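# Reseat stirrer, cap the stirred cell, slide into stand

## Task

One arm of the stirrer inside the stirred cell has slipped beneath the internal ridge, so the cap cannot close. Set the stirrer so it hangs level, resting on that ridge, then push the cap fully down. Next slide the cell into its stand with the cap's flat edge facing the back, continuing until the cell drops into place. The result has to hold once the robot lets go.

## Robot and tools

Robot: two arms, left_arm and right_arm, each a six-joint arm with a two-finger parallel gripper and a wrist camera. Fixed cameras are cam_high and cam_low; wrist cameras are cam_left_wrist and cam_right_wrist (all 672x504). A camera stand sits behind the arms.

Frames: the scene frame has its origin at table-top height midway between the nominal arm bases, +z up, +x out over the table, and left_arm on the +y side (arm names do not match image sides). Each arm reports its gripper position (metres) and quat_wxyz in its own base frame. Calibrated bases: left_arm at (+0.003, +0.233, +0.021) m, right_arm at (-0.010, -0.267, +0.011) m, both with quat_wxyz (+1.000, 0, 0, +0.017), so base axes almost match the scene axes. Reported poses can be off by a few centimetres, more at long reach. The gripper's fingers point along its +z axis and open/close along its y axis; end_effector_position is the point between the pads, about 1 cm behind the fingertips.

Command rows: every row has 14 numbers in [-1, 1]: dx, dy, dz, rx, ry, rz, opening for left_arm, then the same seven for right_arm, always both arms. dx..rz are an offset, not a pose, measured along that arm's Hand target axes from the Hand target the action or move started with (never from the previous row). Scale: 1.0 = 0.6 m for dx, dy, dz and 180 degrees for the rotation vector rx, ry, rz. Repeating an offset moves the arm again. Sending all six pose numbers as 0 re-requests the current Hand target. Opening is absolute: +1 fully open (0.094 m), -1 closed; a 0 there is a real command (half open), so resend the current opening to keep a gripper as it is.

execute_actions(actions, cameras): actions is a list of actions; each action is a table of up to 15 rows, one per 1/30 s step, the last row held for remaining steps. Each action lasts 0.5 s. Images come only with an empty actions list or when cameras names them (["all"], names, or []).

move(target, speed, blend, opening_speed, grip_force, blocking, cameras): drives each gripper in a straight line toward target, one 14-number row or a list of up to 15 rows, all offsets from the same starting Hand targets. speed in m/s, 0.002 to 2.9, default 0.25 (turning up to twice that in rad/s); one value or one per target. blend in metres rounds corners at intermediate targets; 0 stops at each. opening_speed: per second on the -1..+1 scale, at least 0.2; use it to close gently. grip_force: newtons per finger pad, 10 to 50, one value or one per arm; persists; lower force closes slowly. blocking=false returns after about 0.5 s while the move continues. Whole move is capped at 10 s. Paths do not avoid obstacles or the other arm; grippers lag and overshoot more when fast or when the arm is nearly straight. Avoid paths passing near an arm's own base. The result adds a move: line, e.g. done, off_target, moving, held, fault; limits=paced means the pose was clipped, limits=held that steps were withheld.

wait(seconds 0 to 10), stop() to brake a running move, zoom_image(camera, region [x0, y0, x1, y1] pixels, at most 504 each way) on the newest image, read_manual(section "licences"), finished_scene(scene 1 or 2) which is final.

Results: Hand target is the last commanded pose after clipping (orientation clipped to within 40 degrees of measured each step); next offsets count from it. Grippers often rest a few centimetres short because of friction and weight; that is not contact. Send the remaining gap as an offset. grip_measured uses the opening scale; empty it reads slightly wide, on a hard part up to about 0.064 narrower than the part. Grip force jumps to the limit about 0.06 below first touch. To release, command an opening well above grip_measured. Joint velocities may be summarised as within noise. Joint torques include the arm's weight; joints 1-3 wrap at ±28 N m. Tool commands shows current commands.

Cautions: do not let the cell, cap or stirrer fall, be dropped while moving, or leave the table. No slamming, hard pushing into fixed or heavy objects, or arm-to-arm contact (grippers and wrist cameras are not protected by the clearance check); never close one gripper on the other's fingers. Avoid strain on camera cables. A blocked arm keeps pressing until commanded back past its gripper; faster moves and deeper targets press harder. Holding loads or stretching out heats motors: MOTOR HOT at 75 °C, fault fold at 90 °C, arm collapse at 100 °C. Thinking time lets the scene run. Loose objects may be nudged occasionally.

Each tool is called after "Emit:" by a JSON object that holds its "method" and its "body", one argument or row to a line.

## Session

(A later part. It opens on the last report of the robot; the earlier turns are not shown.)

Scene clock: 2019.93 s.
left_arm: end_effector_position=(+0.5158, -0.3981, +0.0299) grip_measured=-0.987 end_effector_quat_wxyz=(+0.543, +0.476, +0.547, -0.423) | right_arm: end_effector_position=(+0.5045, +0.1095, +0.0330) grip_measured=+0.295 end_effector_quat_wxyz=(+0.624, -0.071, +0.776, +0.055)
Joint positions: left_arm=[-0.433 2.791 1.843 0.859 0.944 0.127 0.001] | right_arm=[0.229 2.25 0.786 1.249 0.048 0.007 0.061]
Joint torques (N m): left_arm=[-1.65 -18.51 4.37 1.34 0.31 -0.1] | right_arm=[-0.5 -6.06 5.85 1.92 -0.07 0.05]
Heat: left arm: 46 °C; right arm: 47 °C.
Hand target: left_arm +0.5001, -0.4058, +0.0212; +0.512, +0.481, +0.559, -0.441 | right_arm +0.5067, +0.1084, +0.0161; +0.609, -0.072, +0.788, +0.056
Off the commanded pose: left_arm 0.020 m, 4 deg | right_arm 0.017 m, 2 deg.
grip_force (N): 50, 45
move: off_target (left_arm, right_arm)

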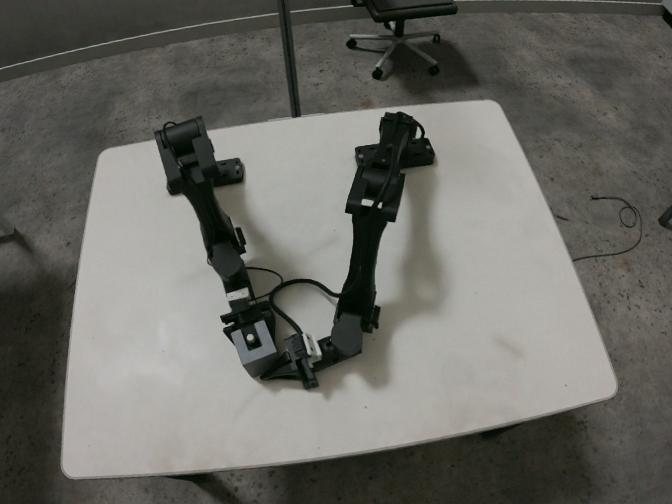

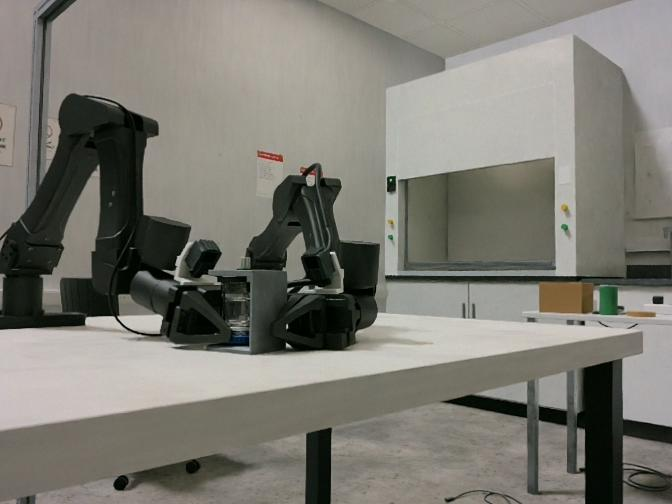

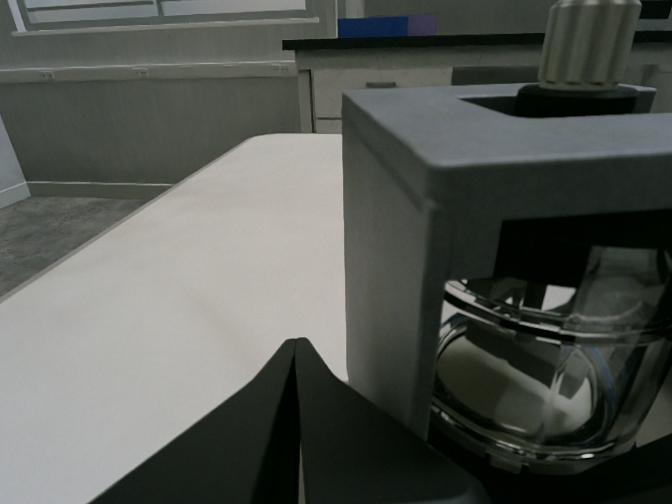

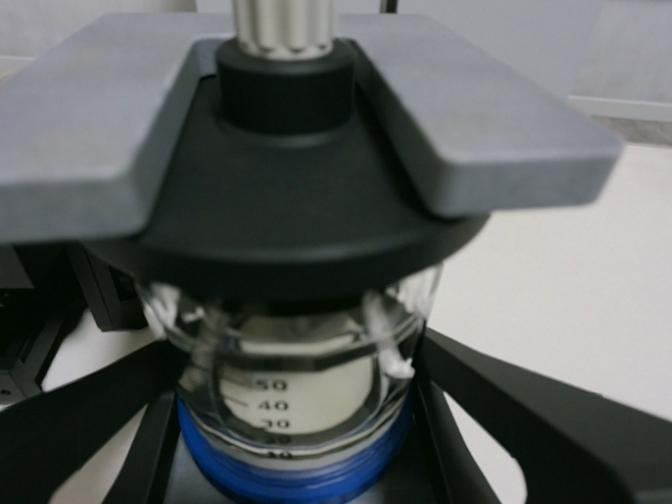

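Emit:
{"method": "move", "body": {
  "target": [0,-0.004,0,0,0,0,-1,0.001,0,0.006,0,0,0,0.25],
  "speed": 0.03,
  "cameras": ["cam_high","cam_low","cam_left_wrist","cam_right_wrist"]
}}

Emit:
{"method": "zoom_image", "body": {
  "camera": "cam_low",
  "region": [150, 250, 290, 370]
}}

Emit:
{"method": "zoom_image", "body": {
  "camera": "cam_high",
  "region": [210, 290, 330, 380]
}}

Scene clock: 2025.67 s.
left_arm: end_effector_position=(+0.5131, -0.3987, +0.0297) grip_measured=-0.987 end_effector_quat_wxyz=(+0.543, +0.477, +0.547, -0.424) | right_arm: end_effector_position=(+0.5075, +0.1100, +0.0314) grip_measured=+0.295 end_effector_quat_wxyz=(+0.623, -0.072, +0.777, +0.055)
Joint positions: left_arm=[-0.436 2.785 1.828 0.868 0.942 0.126 0.001] | right_arm=[0.228 2.259 0.8 1.24 0.047 0.006 0.061]
Joint torques (N m): left_arm=[-1.57 -18.45 4.34 1.33 0.29 -0.11] | right_arm=[-0.47 -5.98 6 1.97 -0.06 0.05]
Heat: left arm: 47 °C; right arm: 47 °C.
Hand target: left_arm +0.4977, -0.4062, +0.0211; +0.512, +0.481, +0.559, -0.441 | right_arm +0.5099, +0.1091, +0.0146; +0.609, -0.072, +0.788, +0.056
Off the commanded pose: left_arm 0.019 m, 4 deg | right_arm 0.017 m, 2 deg.
grip_force (N): 50, 45
move: off_target (left_arm, right_arm)

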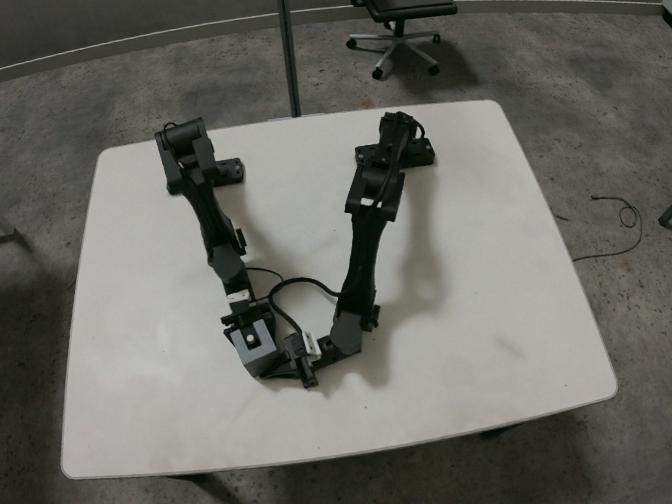

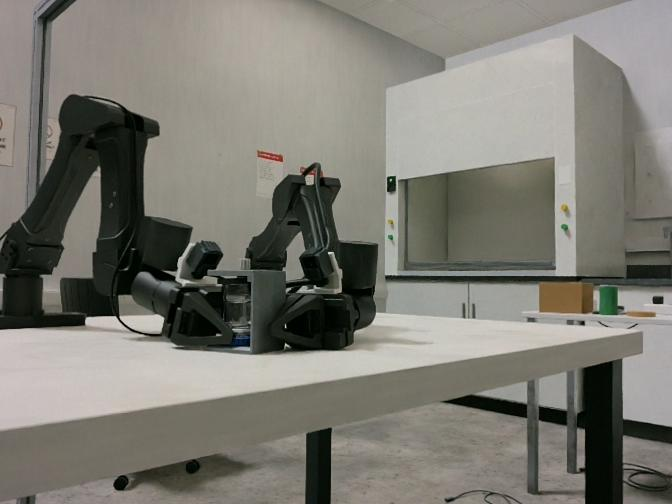

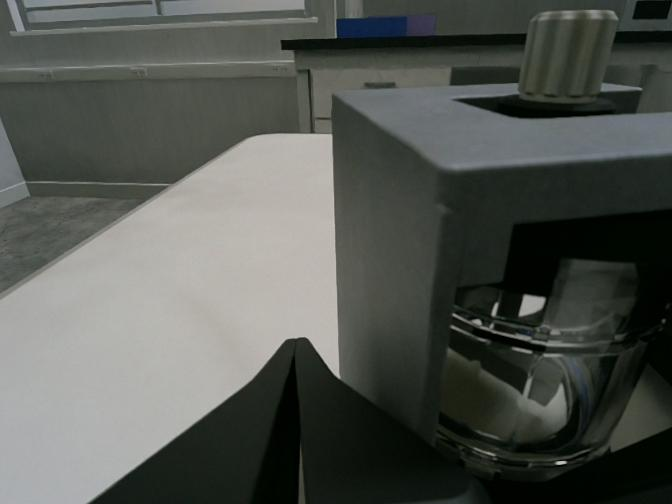

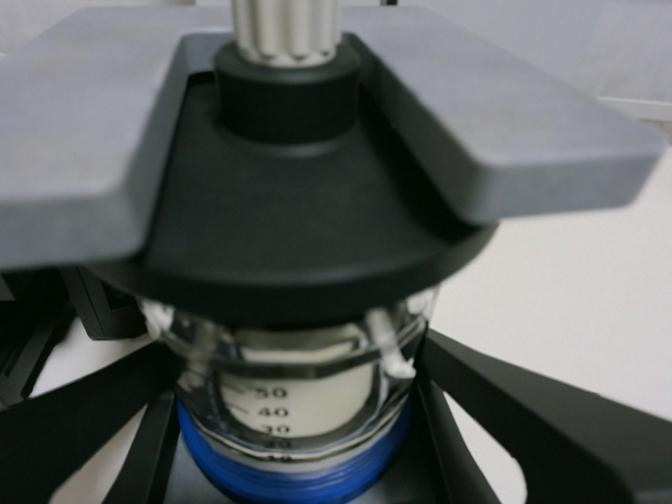

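Scaled by 3.600 from the camera's 672x504 image, which has a finer 960x720 frame.

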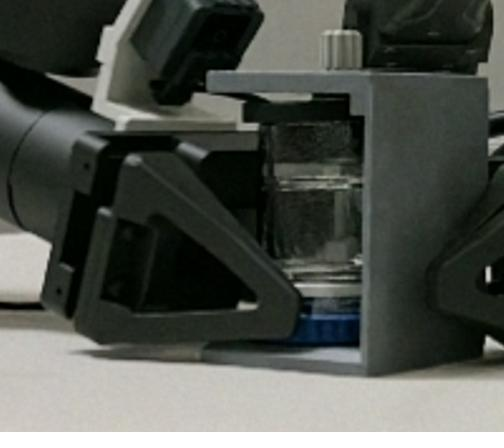

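Scaled by 4.200 from the camera's 672x504 image, which has a finer 960x720 frame.

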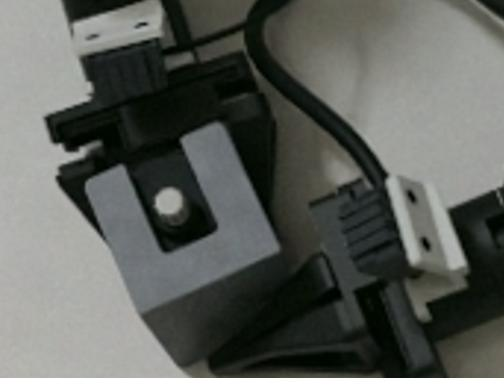

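Emit:
{"method": "move", "body": {
  "target": [
    [0,0,0,0,0,0,-1,-0.012,0,0,0,0,0,0.25],
    [0,0,0,0,0,0,-1,-0.012,0,0,0,0,0,0.36]
  ],
  "speed": 0.03,
  "opening_speed": 0.3,
  "cameras": ["cam_high","cam_low","cam_left_wrist","cam_right_wrist"]
}}

Emit:
{"method": "zoom_image", "body": {
  "camera": "cam_low",
  "region": [150, 250, 290, 370]
}}

Scene clock: 2031.70 s.
left_arm: end_effector_position=(+0.5132, -0.3987, +0.0297) grip_measured=-0.987 end_effector_quat_wxyz=(+0.543, +0.476, +0.547, -0.424) | right_arm: end_effector_position=(+0.5096, +0.1101, +0.0312) grip_measured=+0.358 end_effector_quat_wxyz=(+0.622, -0.072, +0.778, +0.055)
Joint positions: left_arm=[-0.436 2.785 1.828 0.868 0.941 0.125 0.001] | right_arm=[0.227 2.259 0.81 1.225 0.046 0.006 0.064]
Joint torques (N m): left_arm=[-1.58 -18.41 4.33 1.31 0.31 -0.09] | right_arm=[-0.4 -7.66 5.7 1.81 -0.06 0.06]
Heat: left arm: 49 °C; right arm: 47 °C.
Hand target: left_arm +0.4978, -0.4061, +0.0211; +0.512, +0.481, +0.559, -0.440 | right_arm +0.5116, +0.1094, +0.0215; +0.609, -0.072, +0.788, +0.056
Off the commanded pose: left_arm 0.019 m, 4 deg | right_arm 0.010 m, 2 deg.
grip_force (N): 50, 45
move: off_target (left_arm)

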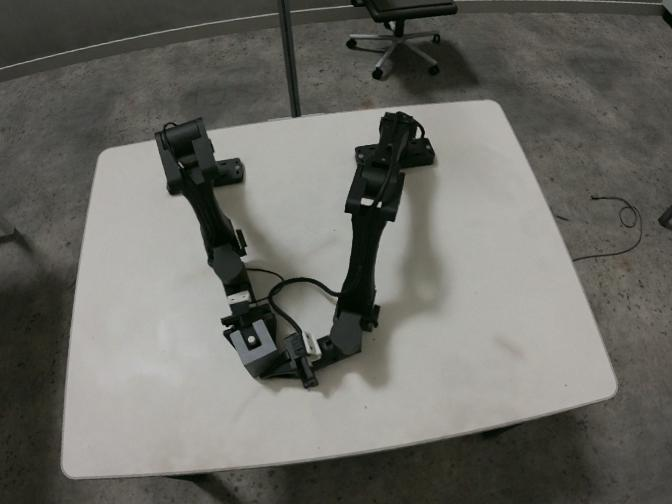

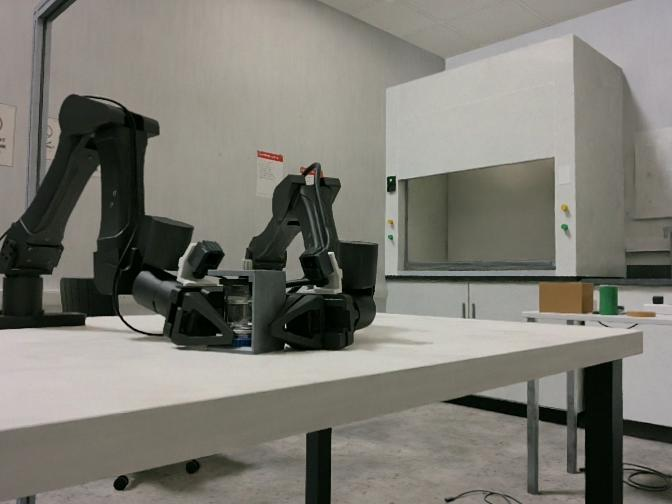

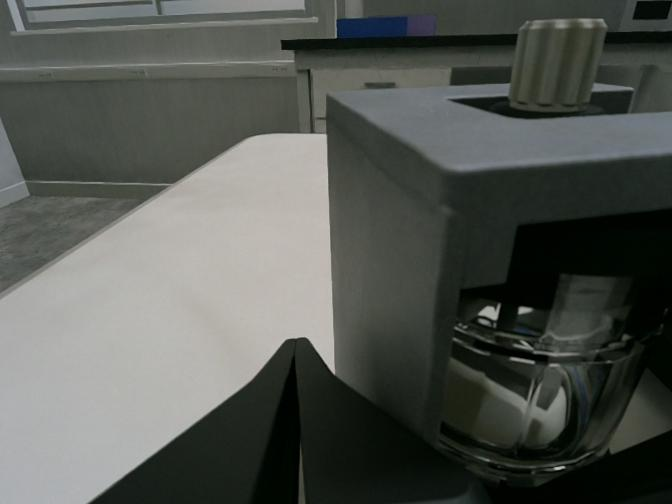

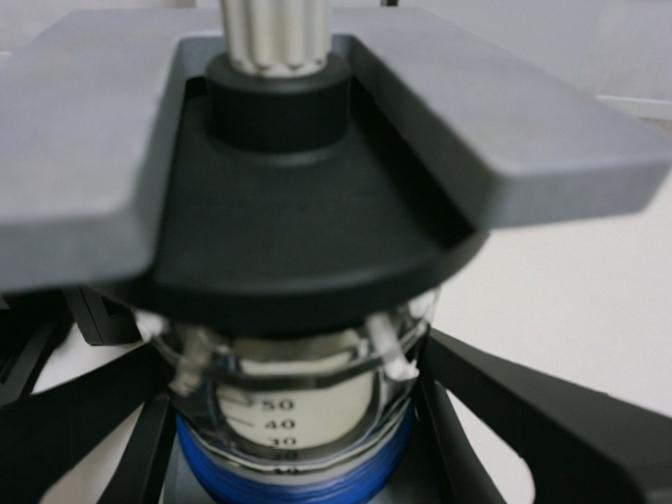

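Scaled by 3.600 from the camera's 672x504 image, which has a finer 960x720 frame.

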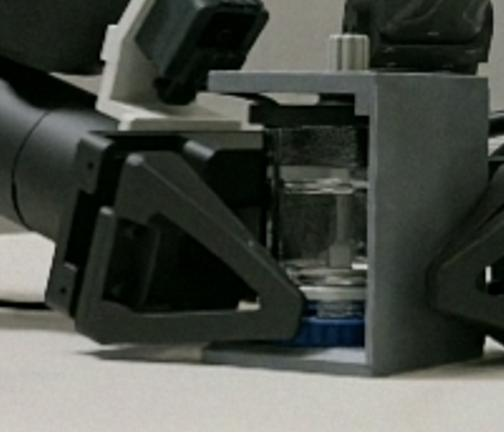

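Emit:
{"method": "move", "body": {
  "target": [0,0.006,0,0,0,0,-1,0.018,0,-0.13,0,0,0,0.40],
  "speed": 0.05,
  "cameras": ["cam_high","cam_low","cam_left_wrist","cam_right_wrist"]
}}

Emit:
{"method": "zoom_image", "body": {
  "camera": "cam_low",
  "region": [150, 250, 290, 370]
}}

Scene clock: 2036.93 s.
left_arm: end_effector_position=(+0.5132, -0.3987, +0.0298) grip_measured=-0.987 end_effector_quat_wxyz=(+0.543, +0.476, +0.547, -0.424) | right_arm: end_effector_position=(+0.4361, +0.0927, +0.0203) grip_measured=+0.398 end_effector_quat_wxyz=(+0.601, -0.073, +0.794, +0.052)
Joint positions: left_arm=[-0.436 2.785 1.828 0.868 0.941 0.125 0.001] | right_arm=[0.226 2.16 0.501 1.383 0.046 0.007 0.066]
Joint torques (N m): left_arm=[-1.24 -17.61 5.83 1.18 0.35 -0.07] | right_arm=[0.61 -9.16 2.35 2.19 0.03 0.08]
Heat: left arm: 50 °C; right arm: 47 °C.
Hand target: left_arm +0.5013, -0.4056, +0.0211; +0.512, +0.481, +0.559, -0.440 | right_arm +0.4348, +0.0951, +0.0308; +0.609, -0.072, +0.788, +0.056
Off the commanded pose: left_arm 0.016 m, 4 deg | right_arm 0.011 m, 1 deg.
grip_force (N): 50, 45
move: off_target (left_arm, right_arm)

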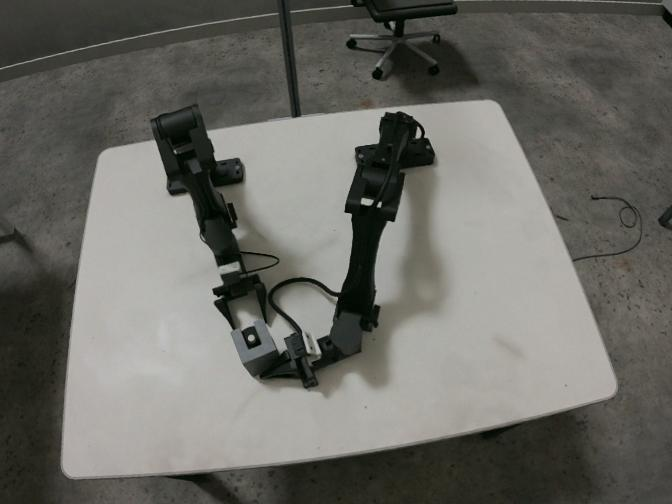

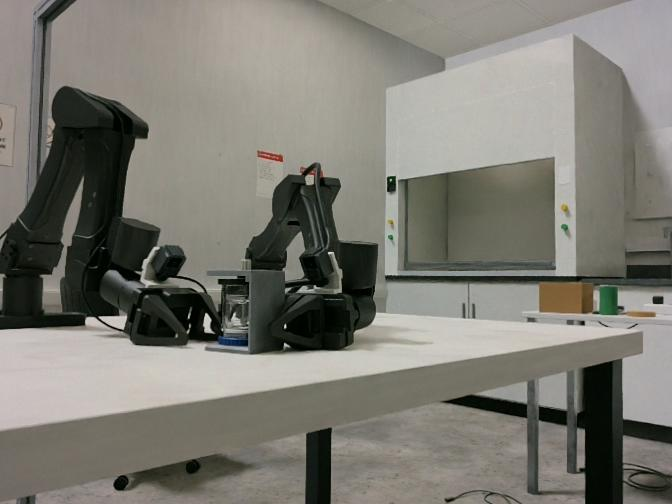

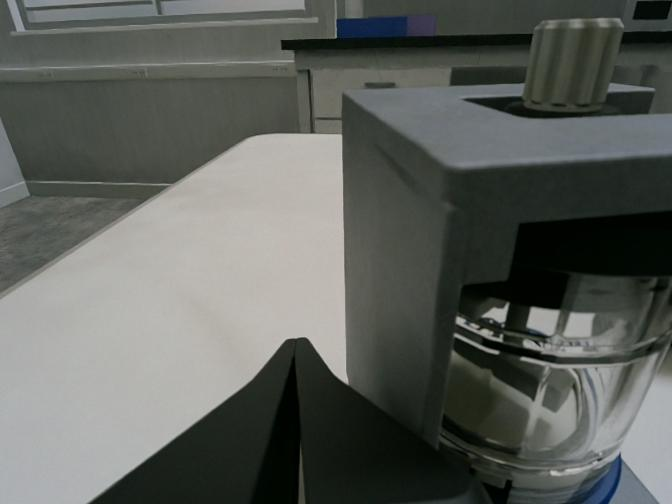

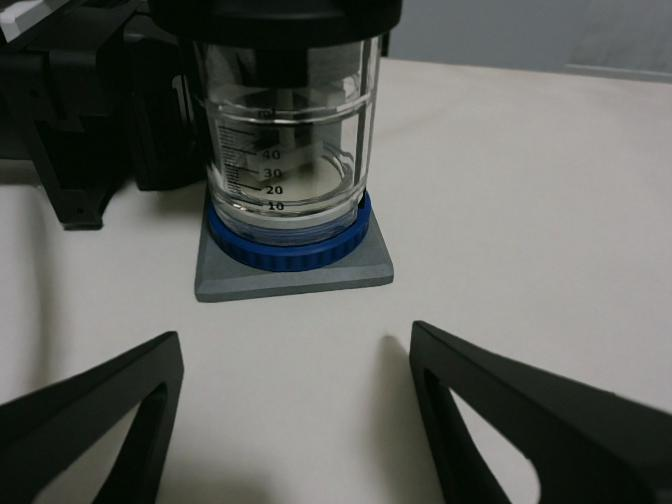

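Scaled by 3.600 from the camera's 672x504 image, which has a finer 960x720 frame.

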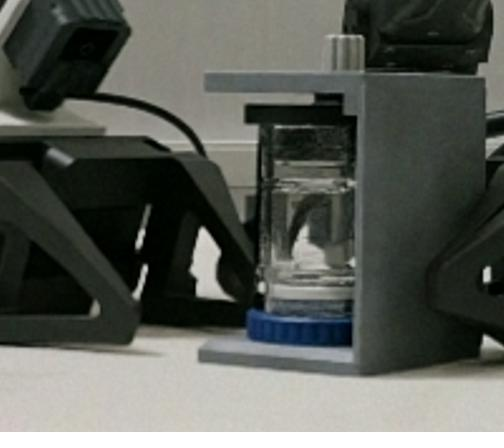

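Emit:
{"method": "zoom_image", "body": {
  "camera": "cam_low",
  "region": [200, 250, 260, 310]
}}

Emit:
{"method": "zoom_image", "body": {
  "camera": "cam_low",
  "region": [200, 310, 260, 360]
}}

Emit:
{"method": "zoom_image", "body": {
  "camera": "cam_right_wrist",
  "region": [180, 130, 410, 310]
}}

Emit:
{"method": "zoom_image", "body": {
  "camera": "cam_left_wrist",
  "region": [400, 180, 672, 504]
}}

Scaled by 8.400 from the camera's 672x504 image, which has a finer 960x720 frame.

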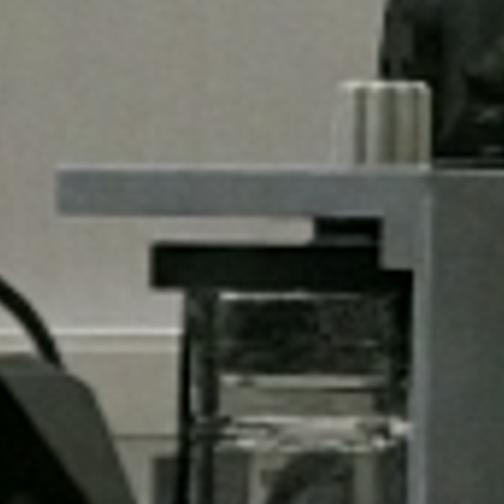

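Scaled by 8.400 from the camera's 672x504 image, which has a finer 960x720 frame.

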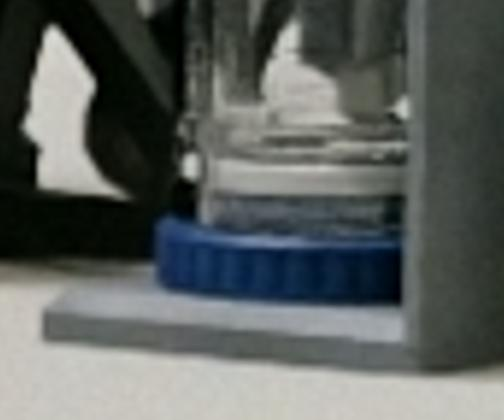

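Scaled by 2.191 from the camera's 672x504 image, which has a finer 960x720 frame.

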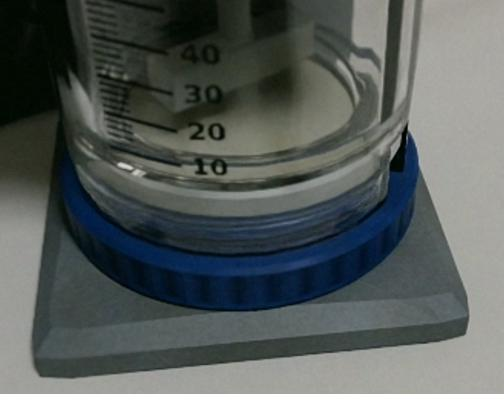

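Scaled by 1.556 from the camera's 672x504 image, which has a finer 960x720 frame.

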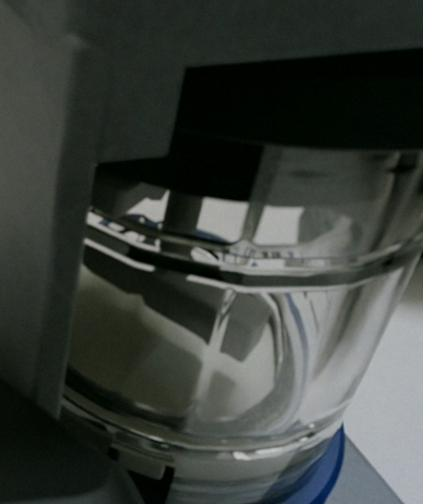

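Emit:
{"method": "move", "body": {
  "target": [
    [0,0.045,0,0,0,0,-1,0,0,-0.04,0,0,0,0.40],
    [-0.02,0.045,-0.16,0,0,0,-1,-0.05,0,-0.08,0,0,0,0.40]
  ],
  "speed": 0.08,
  "cameras": ["cam_high","cam_low","cam_left_wrist","cam_right_wrist"]
}}

Emit:
{"method": "zoom_image", "body": {
  "camera": "cam_low",
  "region": [150, 250, 290, 370]
}}

Emit:
{"method": "zoom_image", "body": {
  "camera": "cam_high",
  "region": [210, 300, 310, 390]
}}

Scene clock: 2048.80 s.
left_arm: end_effector_position=(+0.5183, -0.3093, +0.0269) grip_measured=-0.987 end_effector_quat_wxyz=(+0.516, +0.476, +0.565, -0.434) | right_arm: end_effector_position=(+0.3997, +0.0877, +0.0684) grip_measured=+0.398 end_effector_quat_wxyz=(+0.609, -0.075, +0.788, +0.055)
Joint positions: left_arm=[-0.267 2.684 1.666 0.805 1.124 0.193 0.001] | right_arm=[0.235 1.847 0.337 1.255 0.048 0.007 0.066]
Joint torques (N m): left_arm=[0.21 -19.82 4.96 1.5 0.44 -0.04] | right_arm=[0.57 -7.38 3.22 1.98 0.09 0.09]
Heat: left arm: 52 °C; right arm: 47 °C.
Hand target: left_arm +0.5139, -0.3079, +0.0415; +0.512, +0.481, +0.559, -0.440 | right_arm +0.3965, +0.0881, +0.0720; +0.609, -0.072, +0.788, +0.056
Off the commanded pose: left_arm 0.015 m, 1 deg | right_arm 0.005 m, 0 deg.
grip_force (N): 50, 45
move: off_target (left_arm)

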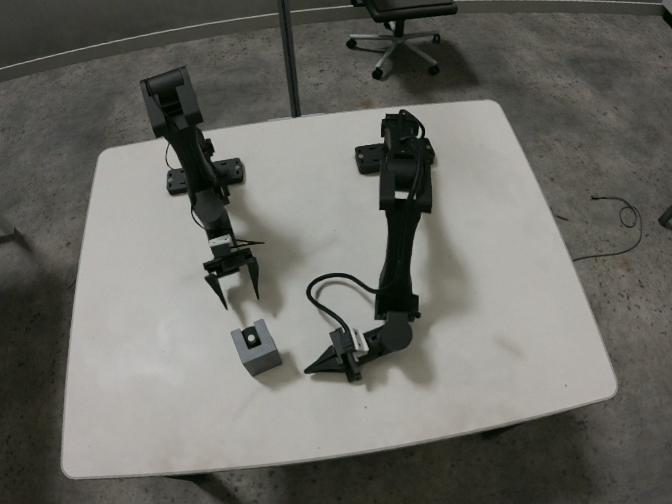

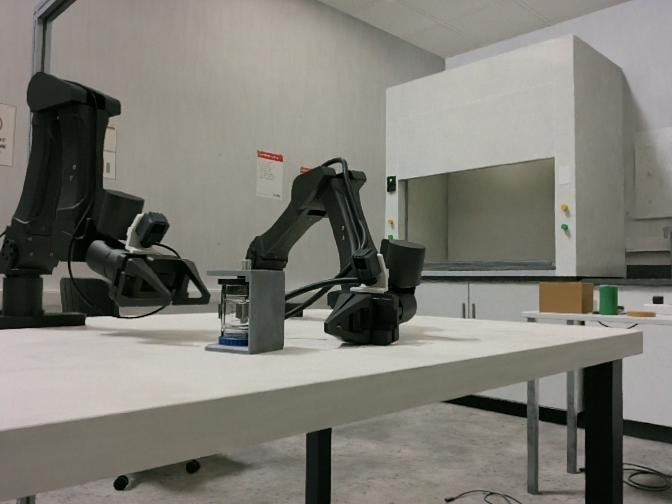

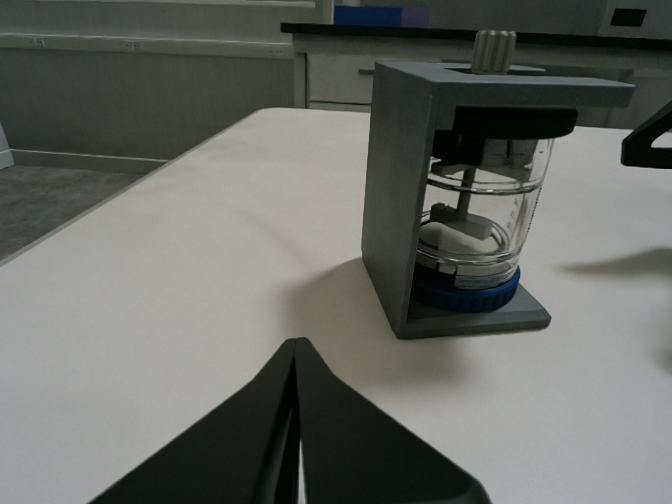

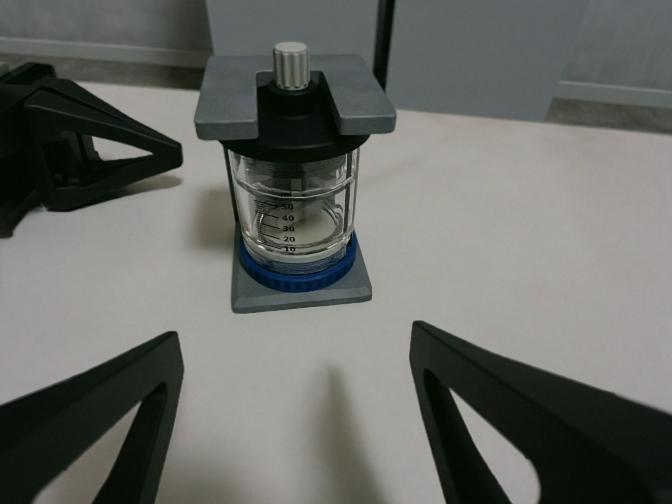

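Scaled by 3.600 from the camera's 672x504 image, which has a finer 960x720 frame.

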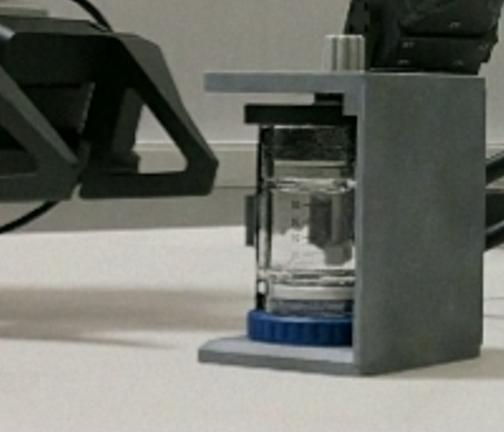

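Scaled by 5.040 from the camera's 672x504 image, which has a finer 960x720 frame.

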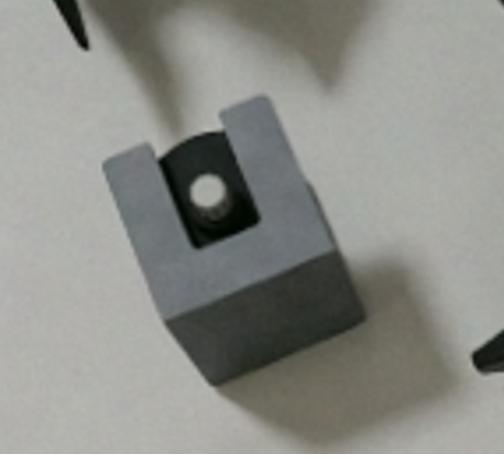

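Emit:
{"method": "zoom_image", "body": {
  "camera": "cam_left_wrist",
  "region": [350, 20, 650, 350]
}}

Emit:
{"method": "zoom_image", "body": {
  "camera": "cam_right_wrist",
  "region": [180, 30, 410, 320]
}}

Scaled by 1.527 from the camera's 672x504 image, which has a finer 960x720 frame.

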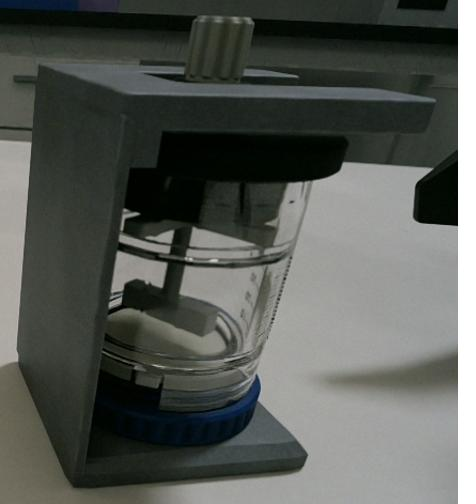

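Scaled by 1.738 from the camera's 672x504 image, which has a finer 960x720 frame.

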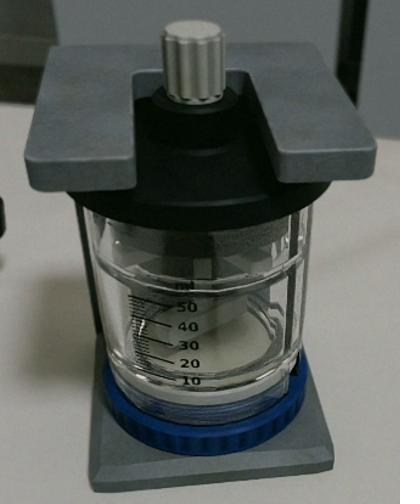

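Emit:
{"method": "finished_scene", "body": {
  "scene": 1
}}

The scene is finished: the task was done.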